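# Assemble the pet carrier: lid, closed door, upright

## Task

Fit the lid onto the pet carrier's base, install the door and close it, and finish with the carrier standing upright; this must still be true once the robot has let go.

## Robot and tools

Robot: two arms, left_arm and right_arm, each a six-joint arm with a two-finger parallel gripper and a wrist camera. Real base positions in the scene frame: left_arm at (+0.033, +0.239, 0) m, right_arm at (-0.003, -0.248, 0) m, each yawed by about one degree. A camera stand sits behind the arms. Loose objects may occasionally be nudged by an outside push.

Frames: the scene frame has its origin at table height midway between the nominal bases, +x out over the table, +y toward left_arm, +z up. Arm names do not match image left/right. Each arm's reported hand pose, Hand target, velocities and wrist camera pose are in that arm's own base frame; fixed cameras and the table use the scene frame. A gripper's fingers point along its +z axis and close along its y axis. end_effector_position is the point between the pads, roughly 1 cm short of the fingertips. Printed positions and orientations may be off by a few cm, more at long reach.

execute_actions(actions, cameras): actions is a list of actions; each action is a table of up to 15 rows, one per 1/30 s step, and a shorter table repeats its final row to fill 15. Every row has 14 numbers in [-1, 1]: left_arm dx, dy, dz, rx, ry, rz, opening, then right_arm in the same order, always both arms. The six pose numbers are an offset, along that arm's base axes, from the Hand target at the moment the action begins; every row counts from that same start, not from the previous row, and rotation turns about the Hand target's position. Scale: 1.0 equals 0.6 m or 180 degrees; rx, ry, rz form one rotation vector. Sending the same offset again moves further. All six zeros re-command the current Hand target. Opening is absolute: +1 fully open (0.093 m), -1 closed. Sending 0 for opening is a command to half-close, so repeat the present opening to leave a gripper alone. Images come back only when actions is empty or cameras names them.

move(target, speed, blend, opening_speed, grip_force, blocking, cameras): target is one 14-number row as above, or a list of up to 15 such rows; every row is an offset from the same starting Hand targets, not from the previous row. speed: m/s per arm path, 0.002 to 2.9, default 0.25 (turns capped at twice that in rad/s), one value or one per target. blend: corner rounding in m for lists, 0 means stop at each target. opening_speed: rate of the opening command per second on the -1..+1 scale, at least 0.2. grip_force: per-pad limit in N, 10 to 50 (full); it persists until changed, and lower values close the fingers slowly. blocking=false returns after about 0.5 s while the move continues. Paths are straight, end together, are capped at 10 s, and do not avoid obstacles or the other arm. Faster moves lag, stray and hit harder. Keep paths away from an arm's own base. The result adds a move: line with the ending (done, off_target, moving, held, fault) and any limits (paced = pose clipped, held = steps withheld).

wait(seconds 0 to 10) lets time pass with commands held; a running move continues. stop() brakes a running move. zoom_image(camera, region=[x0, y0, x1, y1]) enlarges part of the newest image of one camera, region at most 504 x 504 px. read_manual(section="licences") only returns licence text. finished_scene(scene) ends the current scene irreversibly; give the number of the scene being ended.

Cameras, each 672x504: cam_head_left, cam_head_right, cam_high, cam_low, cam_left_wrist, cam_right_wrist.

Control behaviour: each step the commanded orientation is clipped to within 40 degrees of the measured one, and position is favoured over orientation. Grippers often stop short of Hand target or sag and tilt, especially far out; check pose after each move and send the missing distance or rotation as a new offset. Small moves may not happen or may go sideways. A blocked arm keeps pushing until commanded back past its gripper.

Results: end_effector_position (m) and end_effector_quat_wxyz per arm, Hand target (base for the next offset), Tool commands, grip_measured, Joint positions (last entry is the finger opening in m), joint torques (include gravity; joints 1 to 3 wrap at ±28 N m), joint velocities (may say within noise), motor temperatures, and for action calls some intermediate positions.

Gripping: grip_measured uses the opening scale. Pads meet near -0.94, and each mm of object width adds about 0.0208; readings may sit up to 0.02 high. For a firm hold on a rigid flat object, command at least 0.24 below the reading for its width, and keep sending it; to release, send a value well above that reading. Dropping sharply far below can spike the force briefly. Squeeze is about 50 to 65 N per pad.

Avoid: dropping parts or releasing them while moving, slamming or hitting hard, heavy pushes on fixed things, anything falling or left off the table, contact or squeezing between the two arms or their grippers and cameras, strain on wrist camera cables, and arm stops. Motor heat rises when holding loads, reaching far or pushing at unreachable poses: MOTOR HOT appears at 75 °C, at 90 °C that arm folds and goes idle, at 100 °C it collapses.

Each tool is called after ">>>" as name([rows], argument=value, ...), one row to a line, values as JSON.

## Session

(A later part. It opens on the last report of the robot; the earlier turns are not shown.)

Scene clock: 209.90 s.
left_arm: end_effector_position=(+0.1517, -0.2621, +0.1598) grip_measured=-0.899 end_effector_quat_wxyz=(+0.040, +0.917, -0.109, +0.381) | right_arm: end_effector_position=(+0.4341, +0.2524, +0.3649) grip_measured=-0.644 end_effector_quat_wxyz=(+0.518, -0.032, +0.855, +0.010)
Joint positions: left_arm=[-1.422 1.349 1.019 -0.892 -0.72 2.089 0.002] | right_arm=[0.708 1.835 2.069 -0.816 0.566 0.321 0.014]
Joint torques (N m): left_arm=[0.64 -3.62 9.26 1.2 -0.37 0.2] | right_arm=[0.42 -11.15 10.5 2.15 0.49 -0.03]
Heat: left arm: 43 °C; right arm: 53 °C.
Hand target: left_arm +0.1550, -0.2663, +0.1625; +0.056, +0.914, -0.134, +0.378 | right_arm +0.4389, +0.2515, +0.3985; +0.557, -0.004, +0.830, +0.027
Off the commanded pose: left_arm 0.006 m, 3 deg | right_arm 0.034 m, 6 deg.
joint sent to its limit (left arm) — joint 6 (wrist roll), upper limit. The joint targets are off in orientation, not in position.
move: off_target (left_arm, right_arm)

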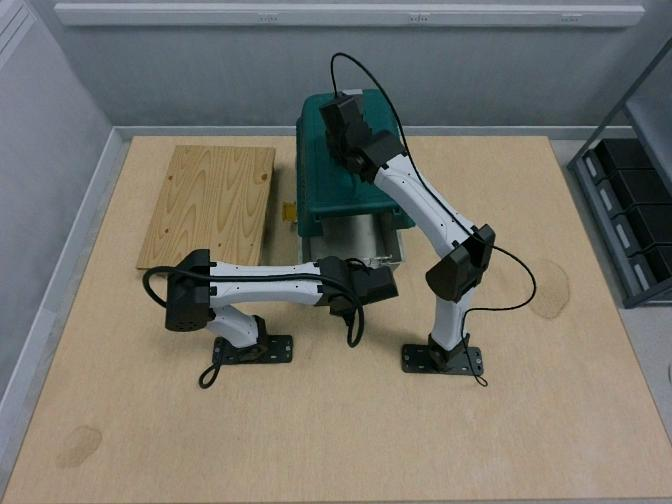

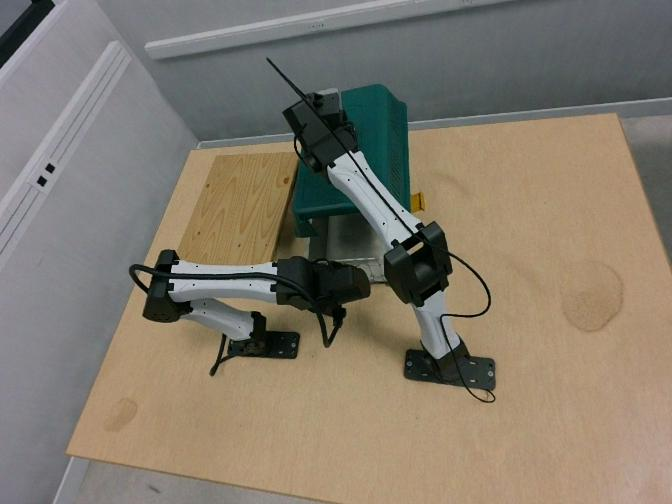

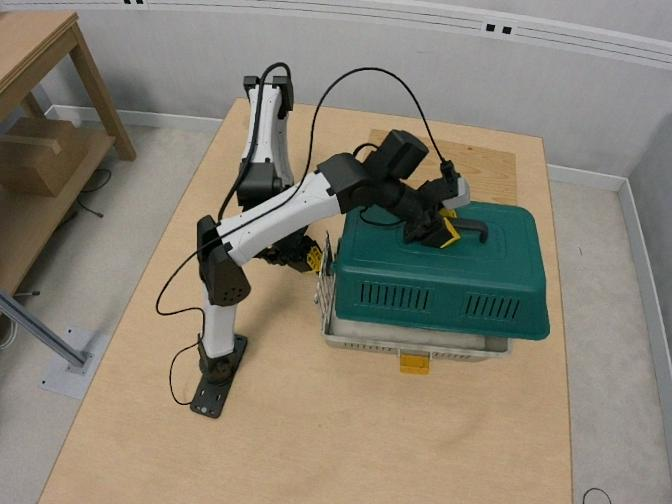

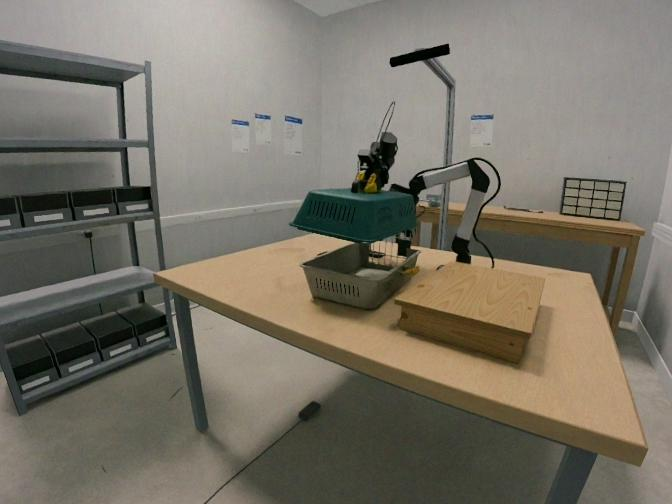

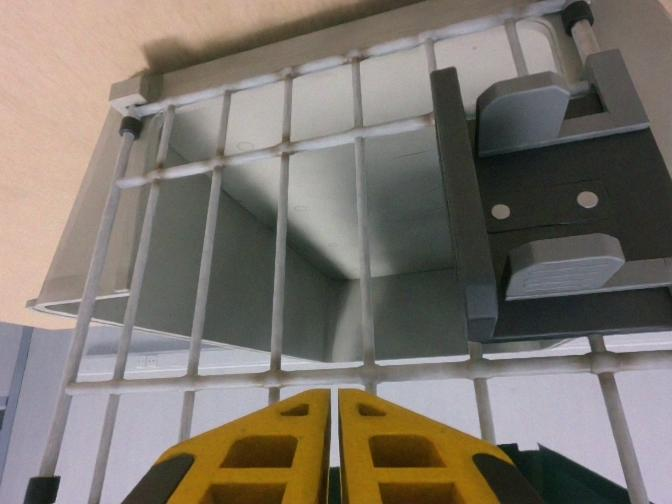

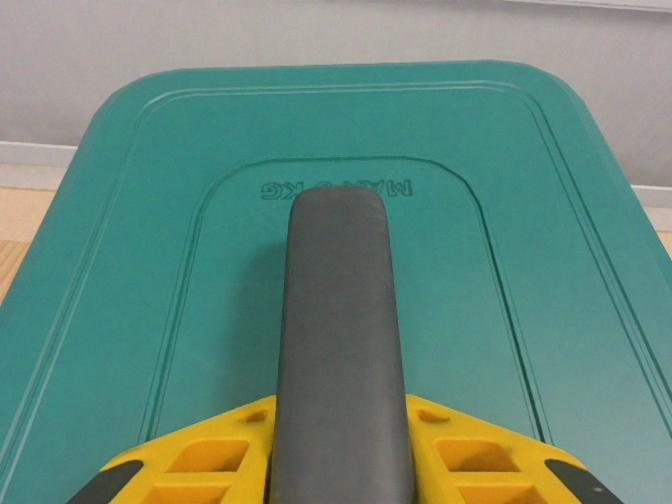

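>>> move([
  [0,0,0,0,0,0,-0.9,-0.045,-0.0075,-0.08,0,0.008,0,-1],
  [0,0,0,0,0,0,-0.9,-0.05,-0.0075,-0.132,0,0.008,0,-1],
], blend=[0.02,0], speed=0.07, cameras=["all"])

>>> zoom_image(camera="cam_head_left", region=[260, 110, 430, 310])

>>> zoom_image(camera="cam_high", region=[300, 220, 350, 310])

>>> zoom_image(camera="cam_high", region=[290, 180, 570, 390])

>>> zoom_image(camera="cam_low", region=[250, 160, 460, 320])

>>> zoom_image(camera="cam_head_right", region=[290, 220, 410, 300])

Scene clock: 246.40 s.
left_arm: end_effector_position=(+0.1517, -0.2621, +0.1598) grip_measured=-0.899 end_effector_quat_wxyz=(+0.040, +0.917, -0.109, +0.381) | right_arm: end_effector_position=(+0.4091, +0.2482, +0.2806) grip_measured=-0.644 end_effector_quat_wxyz=(+0.501, -0.030, +0.865, +0.004)
Joint positions: left_arm=[-1.422 1.349 1.019 -0.892 -0.72 2.089 0.002] | right_arm=[0.743 1.679 1.571 -0.538 0.594 0.371 0.014]
Joint torques (N m): left_arm=[0.64 -3.62 9.26 1.19 -0.37 0.2] | right_arm=[0.99 -13.74 7.82 2.21 0.55 -0.07]
Motor temperatures (°C): left_arm=[28 31 44 34 28 27 25] | right_arm=[27 50 59 41 24 27 28]
Heat: left arm: 44 °C; right arm: 59 °C.
Hand target: left_arm +0.1550, -0.2663, +0.1625; +0.056, +0.914, -0.134, +0.378 | right_arm +0.4089, +0.2470, +0.3193; +0.546, -0.004, +0.837, +0.027
Off the commanded pose: left_arm 0.006 m, 3 deg | right_arm 0.039 m, 7 deg.
joint sent to its limit (left arm) — joint 6 (wrist roll), upper limit. The joint targets are off in orientation, not in position.
move: off_target (left_arm, right_arm); blend cut to 0.0157 m at target 1

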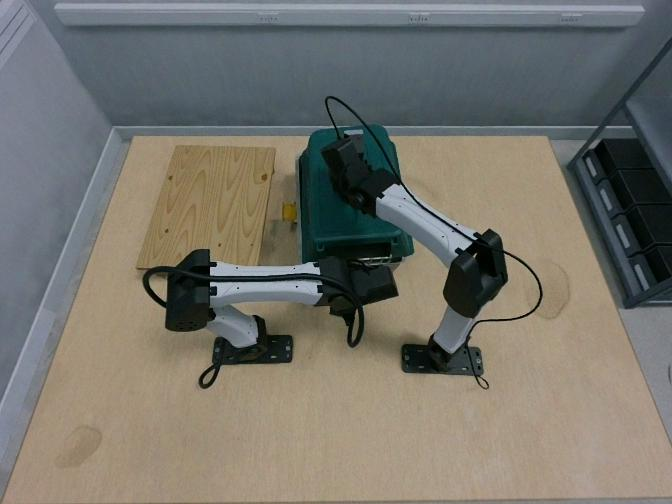

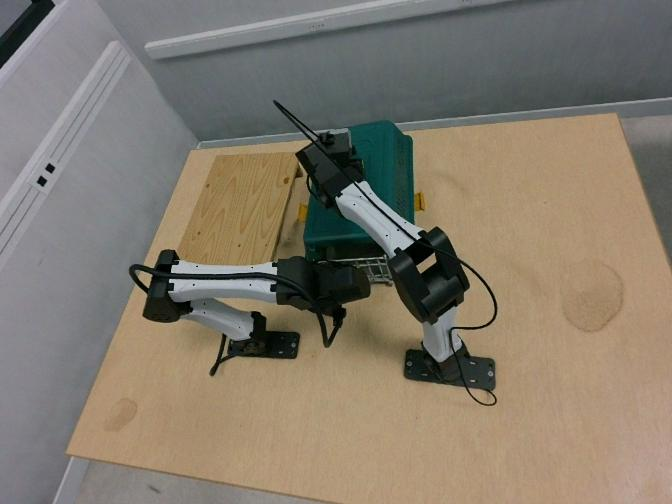

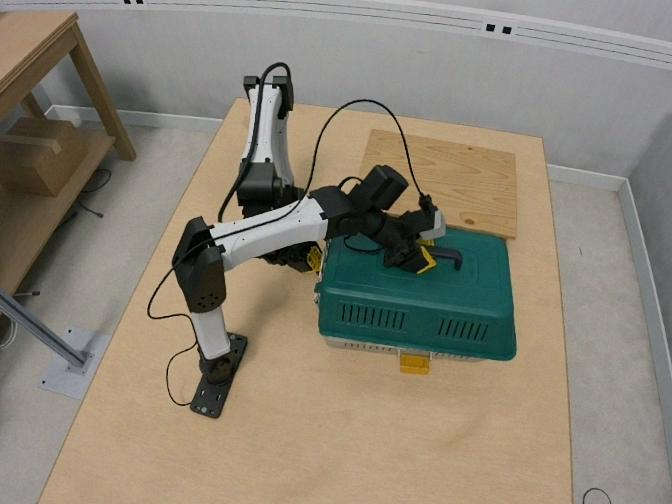

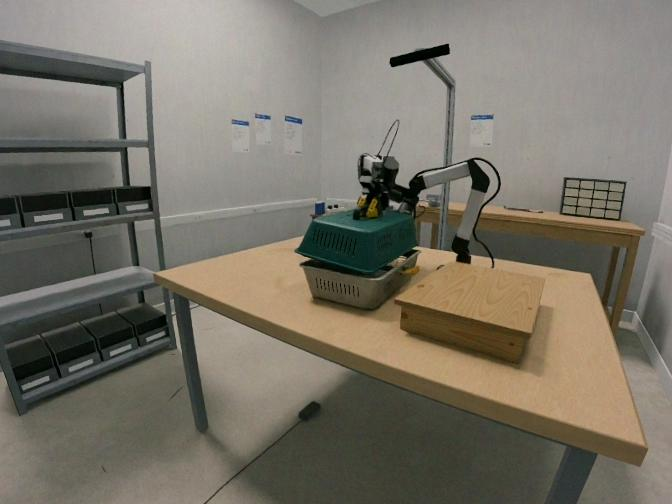

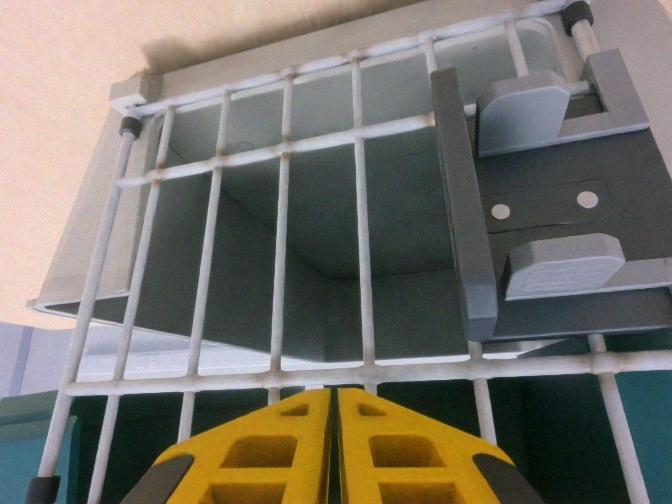

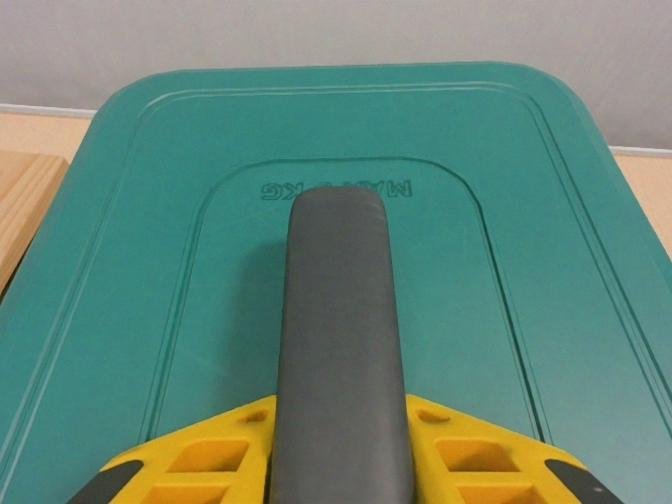

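Scaled by 2.520 from the camera's 672x504 image, which has a finer 960x720 frame.

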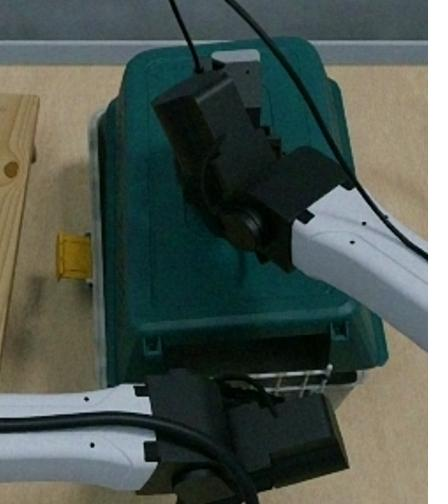

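Scaled by 5.600 from the camera's 672x504 image, which has a finer 960x720 frame.

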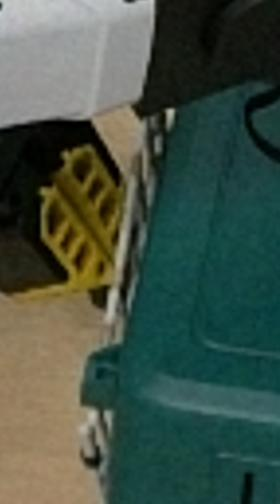

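Scaled by 1.800 from the camera's 672x504 image, which has a finer 960x720 frame.

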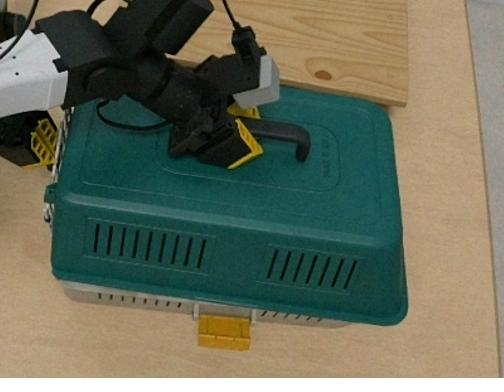

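Scaled by 2.400 from the camera's 672x504 image, which has a finer 960x720 frame.

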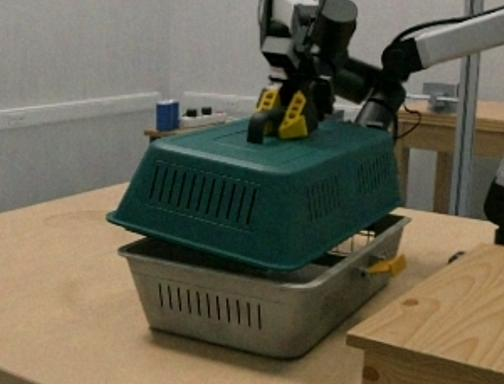

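Scaled by 4.200 from the camera's 672x504 image, which has a finer 960x720 frame.

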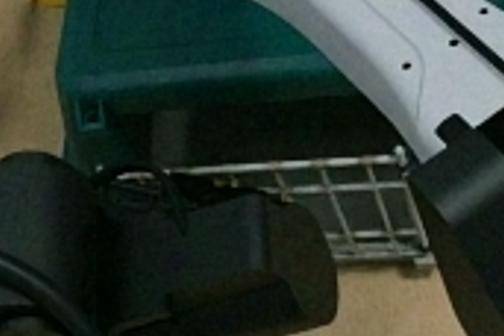

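>>> move(target=[0,0,0,0,0,0,-0.9,0,0.015,0,0.003,-0.003,0.011,-1], speed=0.06, cameras=["cam_head_left","cam_high","cam_low","cam_head_right"])

>>> zoom_image(camera="cam_head_left", region=[260, 110, 430, 310])

>>> zoom_image(camera="cam_high", region=[300, 260, 350, 310])

>>> zoom_image(camera="cam_high", region=[290, 180, 570, 390])

>>> zoom_image(camera="cam_head_right", region=[290, 220, 410, 300])

Scene clock: 293.67 s.
left_arm: end_effector_position=(+0.1517, -0.2621, +0.1598) grip_measured=-0.899 end_effector_quat_wxyz=(+0.040, +0.917, -0.109, +0.381) | right_arm: end_effector_position=(+0.4099, +0.2538, +0.2832) grip_measured=-0.644 end_effector_quat_wxyz=(+0.509, -0.032, +0.860, +0.011)
Joint positions: left_arm=[-1.422 1.349 1.019 -0.892 -0.72 2.089 0.002] | right_arm=[0.751 1.679 1.563 -0.503 0.594 0.364 0.014]
Joint torques (N m): left_arm=[0.64 -3.63 9.28 1.2 -0.37 0.2] | right_arm=[0.95 -13.6 7.64 2.25 0.33 -0.15]
Motor temperatures (°C): left_arm=[28 31 45 33 28 27 25] | right_arm=[27 60 55 41 25 27 28]
Heat: left arm: 45 °C; right arm: 60 °C.
Hand target: left_arm +0.1550, -0.2663, +0.1625; +0.056, +0.914, -0.134, +0.378 | right_arm +0.4089, +0.2560, +0.3193; +0.550, -0.016, +0.834, +0.040
Off the commanded pose: left_arm 0.006 m, 3 deg | right_arm 0.036 m, 7 deg.
joint sent to its limit (left arm) — joint 6 (wrist roll), upper limit. The joint targets are off in orientation, not in position.
move: off_target (left_arm, right_arm)
Images, in order (width x height): cam_head_left 672x504, cam_head_right 672x504, cam_high 672x504, cam_low 672x504.

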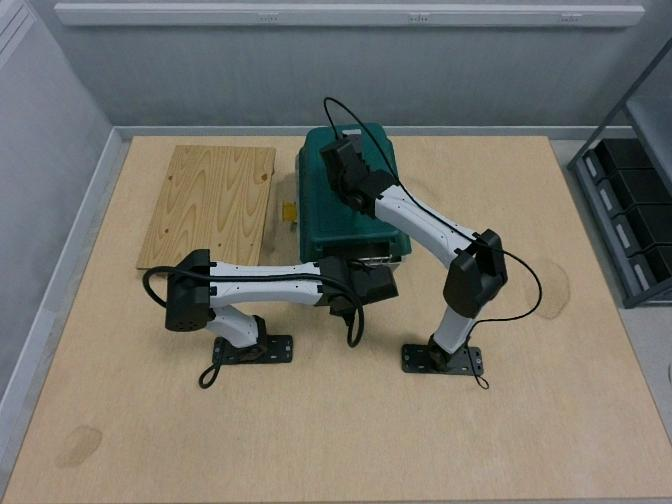

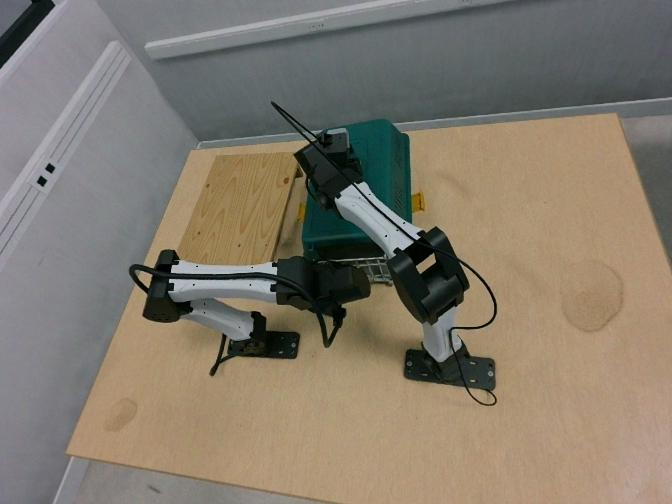

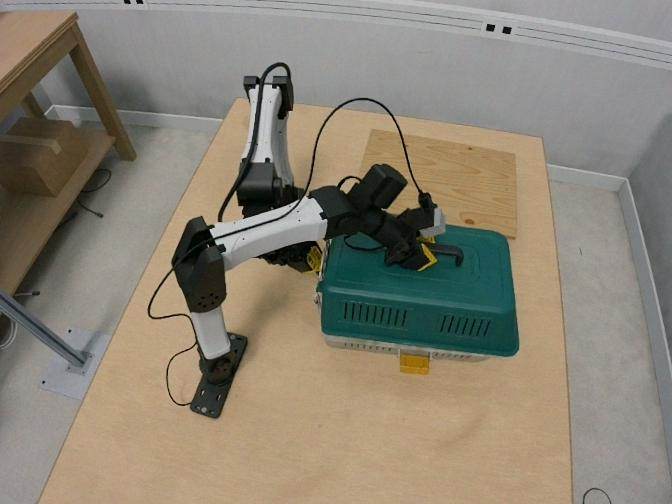

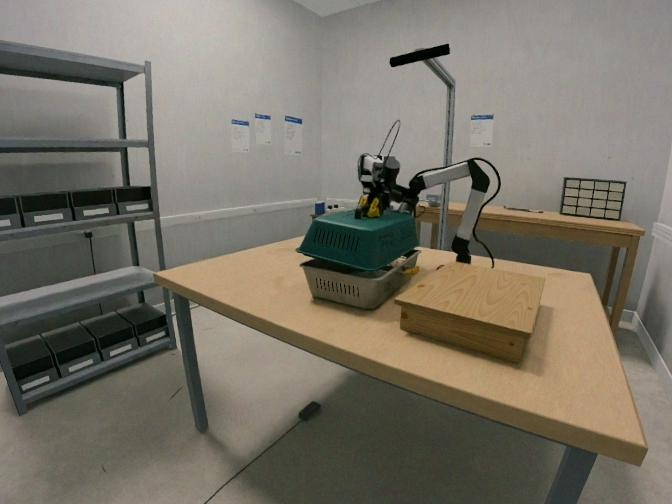

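Scaled by 2.520 from the camera's 672x504 image, which has a finer 960x720 frame.

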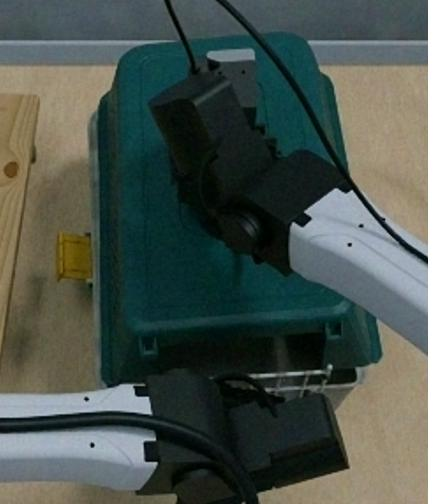

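Scaled by 10.080 from the camera's 672x504 image, which has a finer 960x720 frame.

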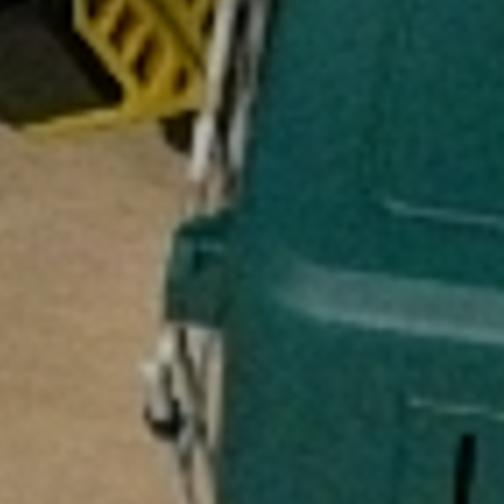

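Scaled by 1.800 from the camera's 672x504 image, which has a finer 960x720 frame.

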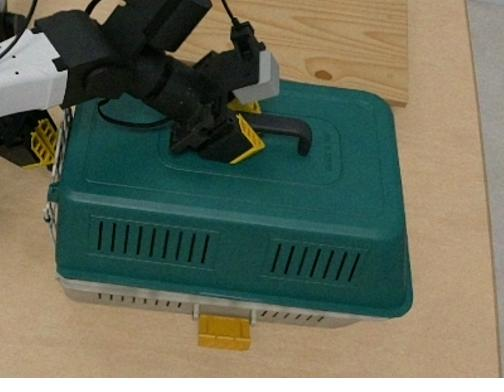

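Scaled by 4.200 from the camera's 672x504 image, which has a finer 960x720 frame.

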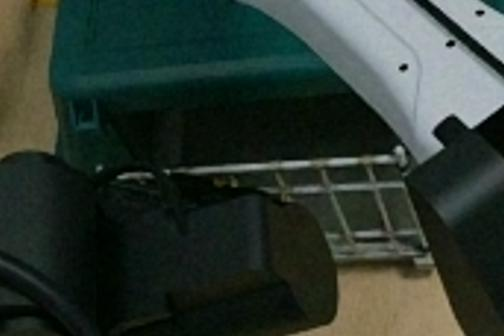

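>>> move(target=[0.0145,0,0,0,0,0,-0.9,-0.006,0.011,0.0,0.002,0,0.009,-1], speed=0.05, cameras=["cam_head_left","cam_high","cam_low","cam_head_right"])

>>> zoom_image(camera="cam_head_left", region=[260, 110, 430, 310])

>>> zoom_image(camera="cam_high", region=[300, 260, 350, 310])

>>> zoom_image(camera="cam_high", region=[290, 180, 570, 390])

>>> zoom_image(camera="cam_head_right", region=[290, 220, 410, 300])

Scene clock: 323.53 s.
left_arm: end_effector_position=(+0.1590, -0.2599, +0.1558) grip_measured=-0.899 end_effector_quat_wxyz=(+0.030, +0.919, -0.099, +0.380) | right_arm: end_effector_position=(+0.4071, +0.2603, +0.2805) grip_measured=-0.644 end_effector_quat_wxyz=(+0.507, -0.042, +0.861, +0.019)
Joint positions: left_arm=[-1.395 1.367 1.019 -0.886 -0.72 2.089 0.002] | right_arm=[0.761 1.679 1.554 -0.493 0.578 0.358 0.014]
Joint torques (N m): left_arm=[0.75 -3.73 10.51 1.16 -0.42 0.2] | right_arm=[0.95 -14.09 7.66 2.27 0.31 -0.19]
Motor temperatures (°C): left_arm=[28 30 45 33 28 27 25] | right_arm=[27 63 55 44 24 27 28]
Heat: left arm: 45 °C; right arm: 63 °C.
Hand target: left_arm +0.1637, -0.2662, +0.1625; +0.056, +0.914, -0.134, +0.378 | right_arm +0.4053, +0.2626, +0.3192; +0.549, -0.026, +0.834, +0.051
Off the commanded pose: left_arm 0.010 m, 5 deg | right_arm 0.039 m, 7 deg.
joint sent to its limit (left arm) — joint 6 (wrist roll), upper limit. The joint targets are off in orientation, not in position.
move: off_target (left_arm, right_arm)
Images, in order (width x height): cam_head_left 672x504, cam_head_right 672x504, cam_high 672x504, cam_low 672x504.

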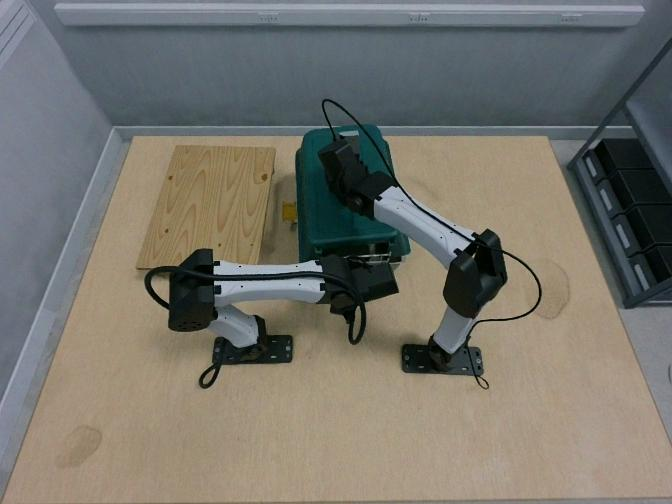

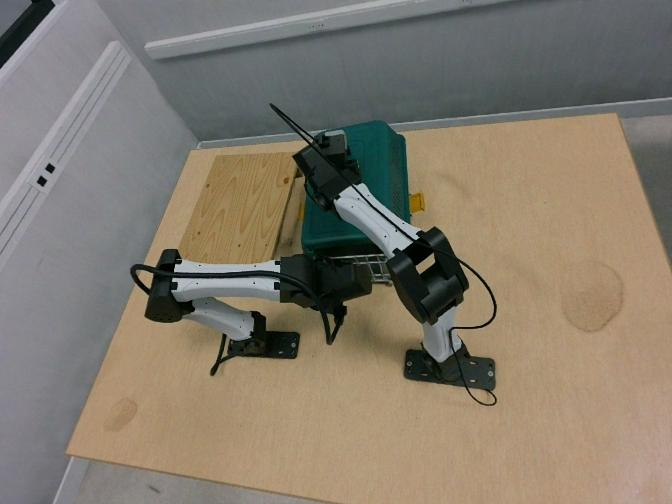

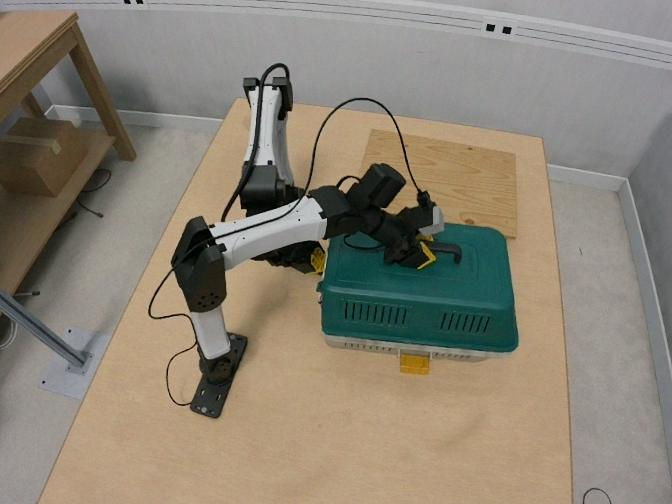

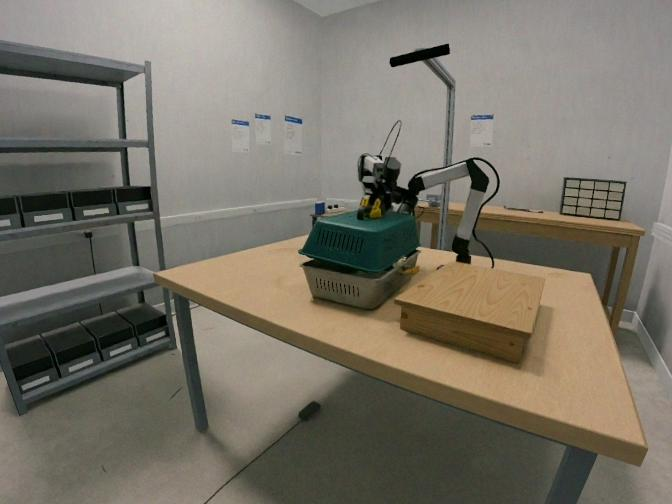

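Scaled by 2.520 from the camera's 672x504 image, which has a finer 960x720 frame.

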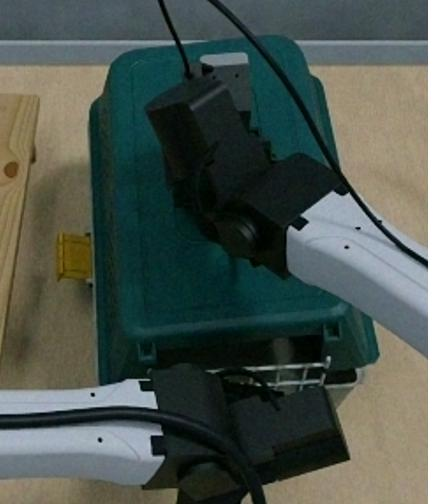

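Scaled by 10.080 from the camera's 672x504 image, which has a finer 960x720 frame.

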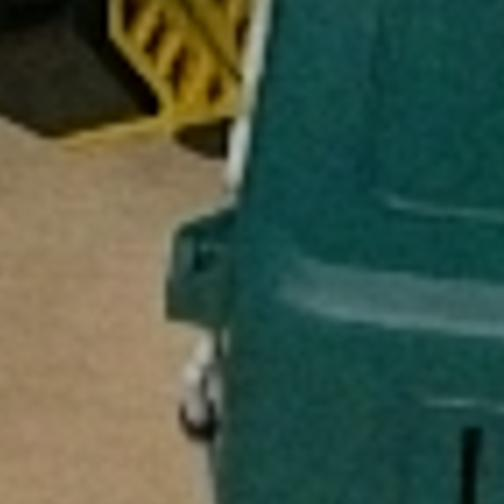

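Scaled by 1.800 from the camera's 672x504 image, which has a finer 960x720 frame.

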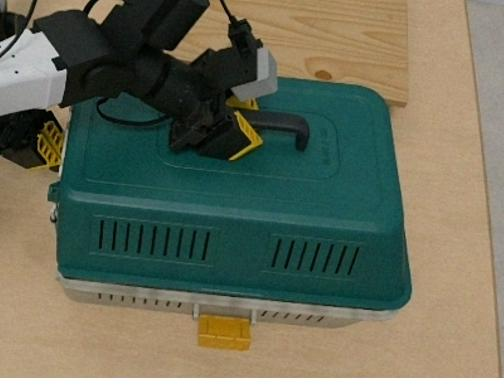

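Scaled by 4.200 from the camera's 672x504 image, which has a finer 960x720 frame.

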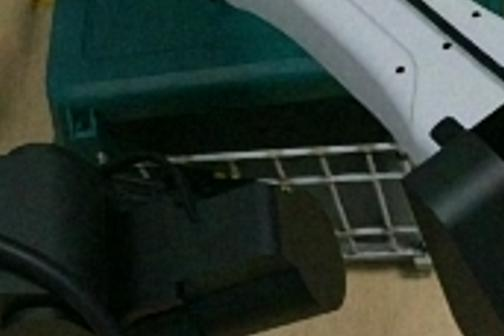

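>>> move([
  [0.004,0,0,0,0,0,-0.9,-0.005,0,0.0,0,0,0,-1],
  [0.004,0,0,0,0,0,-0.9,-0.005,0,-0.06,0,0,0,-1],
], speed=0.03, blend=[0.002,0], cameras=["cam_head_left","cam_high","cam_low","cam_head_right","cam_left_wrist"])

>>> zoom_image(camera="cam_head_left", region=[260, 110, 430, 310])

>>> zoom_image(camera="cam_high", region=[300, 260, 350, 310])

>>> zoom_image(camera="cam_low", region=[250, 160, 460, 320])

>>> zoom_image(camera="cam_head_right", region=[290, 220, 410, 300])

Scene clock: 342.67 s.
left_arm: end_effector_position=(+0.1604, -0.2597, +0.1546) grip_measured=-0.899 end_effector_quat_wxyz=(+0.028, +0.920, -0.097, +0.380) | right_arm: end_effector_position=(+0.4067, +0.2609, +0.2611) grip_measured=-0.644 end_effector_quat_wxyz=(+0.526, -0.032, +0.849, +0.032)
Joint positions: left_arm=[-1.39 1.372 1.019 -0.884 -0.72 2.089 0.002] | right_arm=[0.765 1.649 1.403 -0.316 0.588 0.358 0.014]
Joint torques (N m): left_arm=[0.98 -3.74 10.84 1.16 -0.43 0.2] | right_arm=[1.07 -12.67 6.91 2 0.25 -0.16]
Motor temperatures (°C): left_arm=[28 30 46 32 28 27 25] | right_arm=[27 65 54 43 24 27 28]
Heat: left arm: 46 °C; right arm: 65 °C.
Hand target: left_arm +0.1661, -0.2663, +0.1625; +0.056, +0.914, -0.134, +0.378 | right_arm +0.4023, +0.2626, +0.2832; +0.549, -0.026, +0.834, +0.051
Off the commanded pose: left_arm 0.012 m, 5 deg | right_arm 0.023 m, 4 deg.
joint sent to its limit (left arm) — joint 6 (wrist roll), upper limit. The joint targets are off in orientation, not in position.
move: off_target (left_arm, right_arm)
Images, in order (width x height): cam_head_left 672x504, cam_head_right 672x504, cam_high 672x504, cam_low 672x504, cam_left_wrist 672x504.

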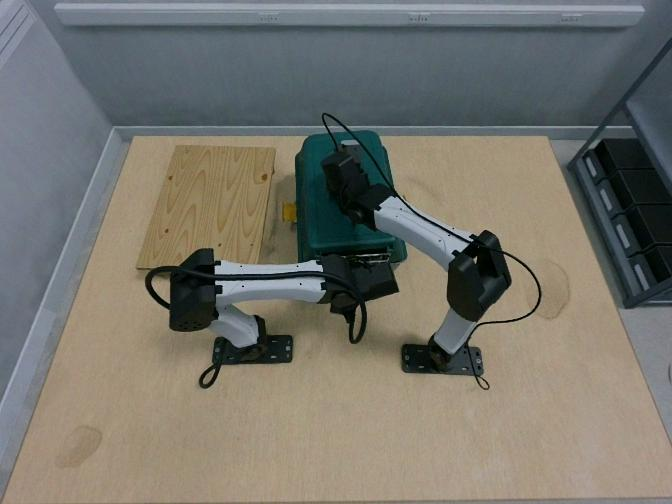

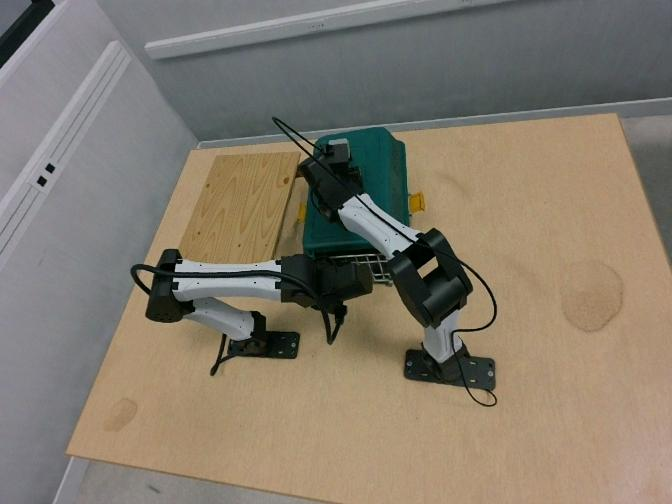

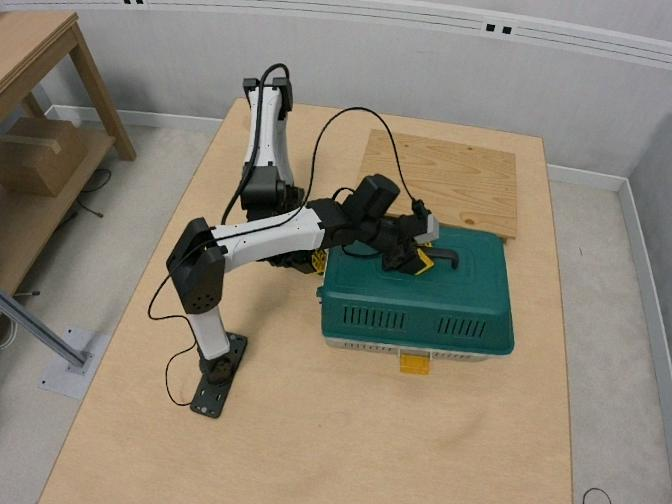

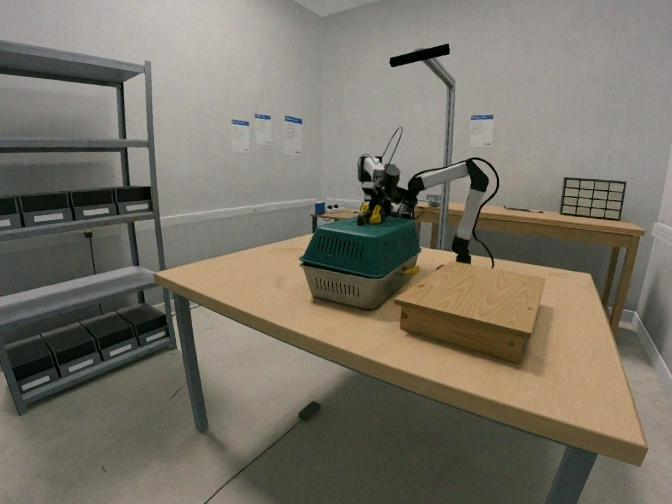

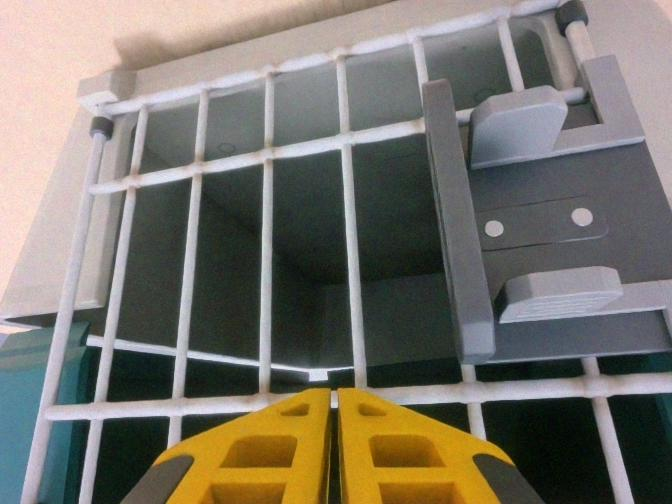

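Scaled by 2.520 from the camera's 672x504 image, which has a finer 960x720 frame.

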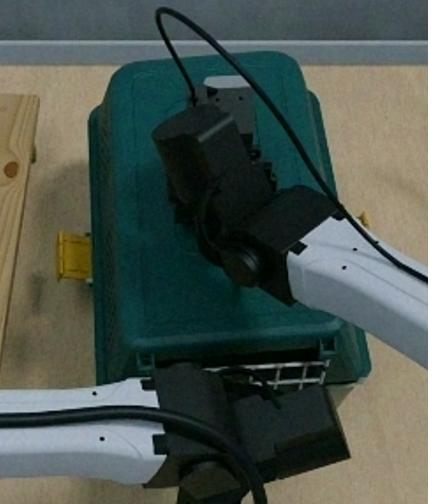

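Scaled by 10.080 from the camera's 672x504 image, which has a finer 960x720 frame.

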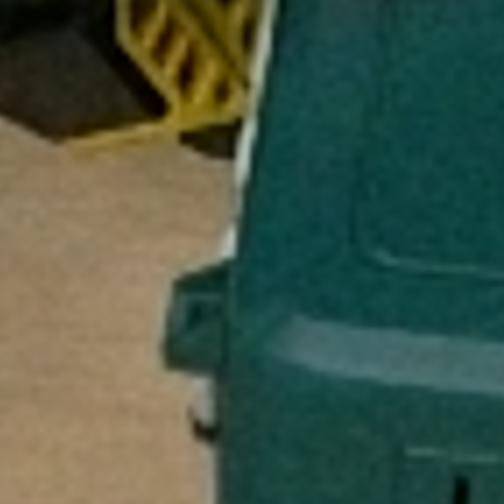

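Scaled by 2.400 from the camera's 672x504 image, which has a finer 960x720 frame.

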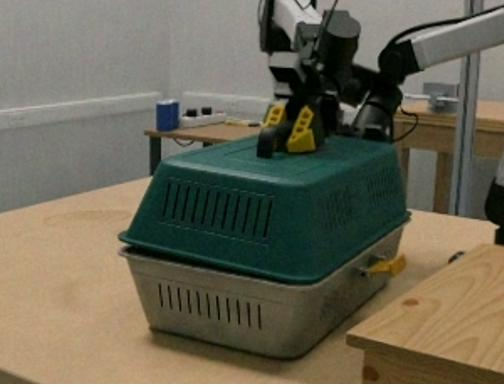

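Scaled by 4.200 from the camera's 672x504 image, which has a finer 960x720 frame.

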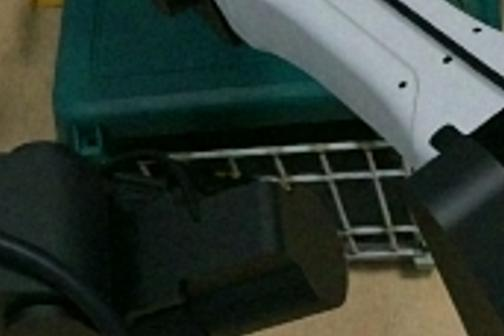

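>>> zoom_image(camera="cam_head_right", region=[300, 240, 330, 270])

>>> zoom_image(camera="cam_head_left", region=[370, 230, 410, 270])

>>> zoom_image(camera="cam_high", region=[305, 280, 335, 310])

>>> zoom_image(camera="cam_head_left", region=[300, 230, 340, 270])

Scaled by 16.800 from the camera's 672x504 image, which has a finer 960x720 frame.

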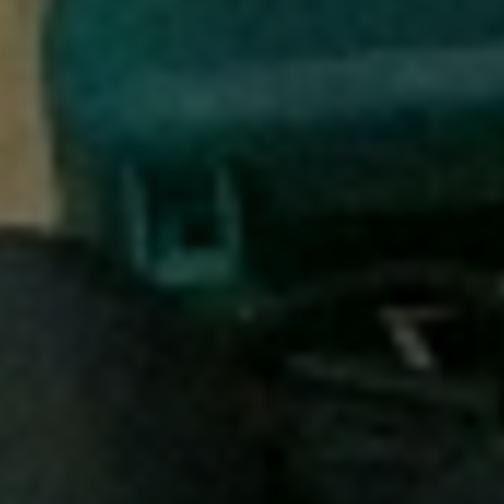

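Scaled by 12.600 from the camera's 672x504 image, which has a finer 960x720 frame.

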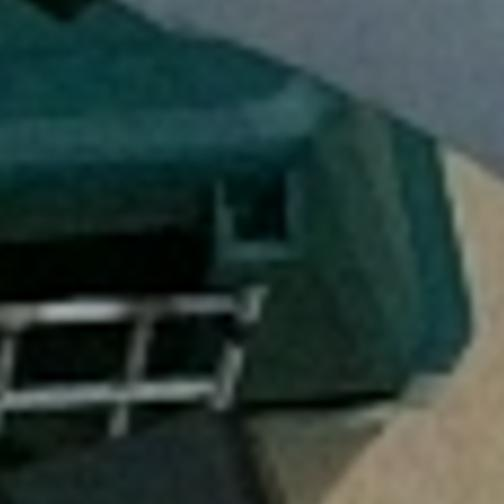

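Scaled by 16.800 from the camera's 672x504 image, which has a finer 960x720 frame.

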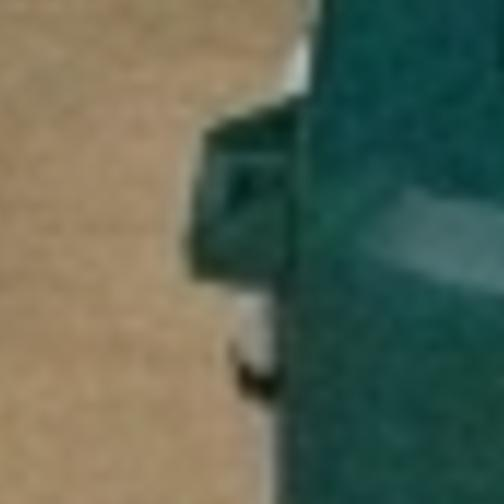

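Scaled by 12.600 from the camera's 672x504 image, which has a finer 960x720 frame.

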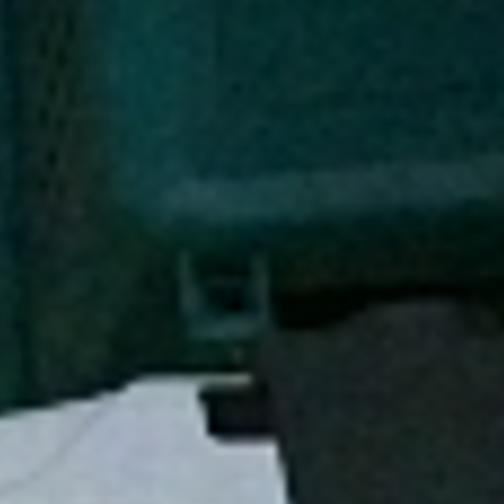

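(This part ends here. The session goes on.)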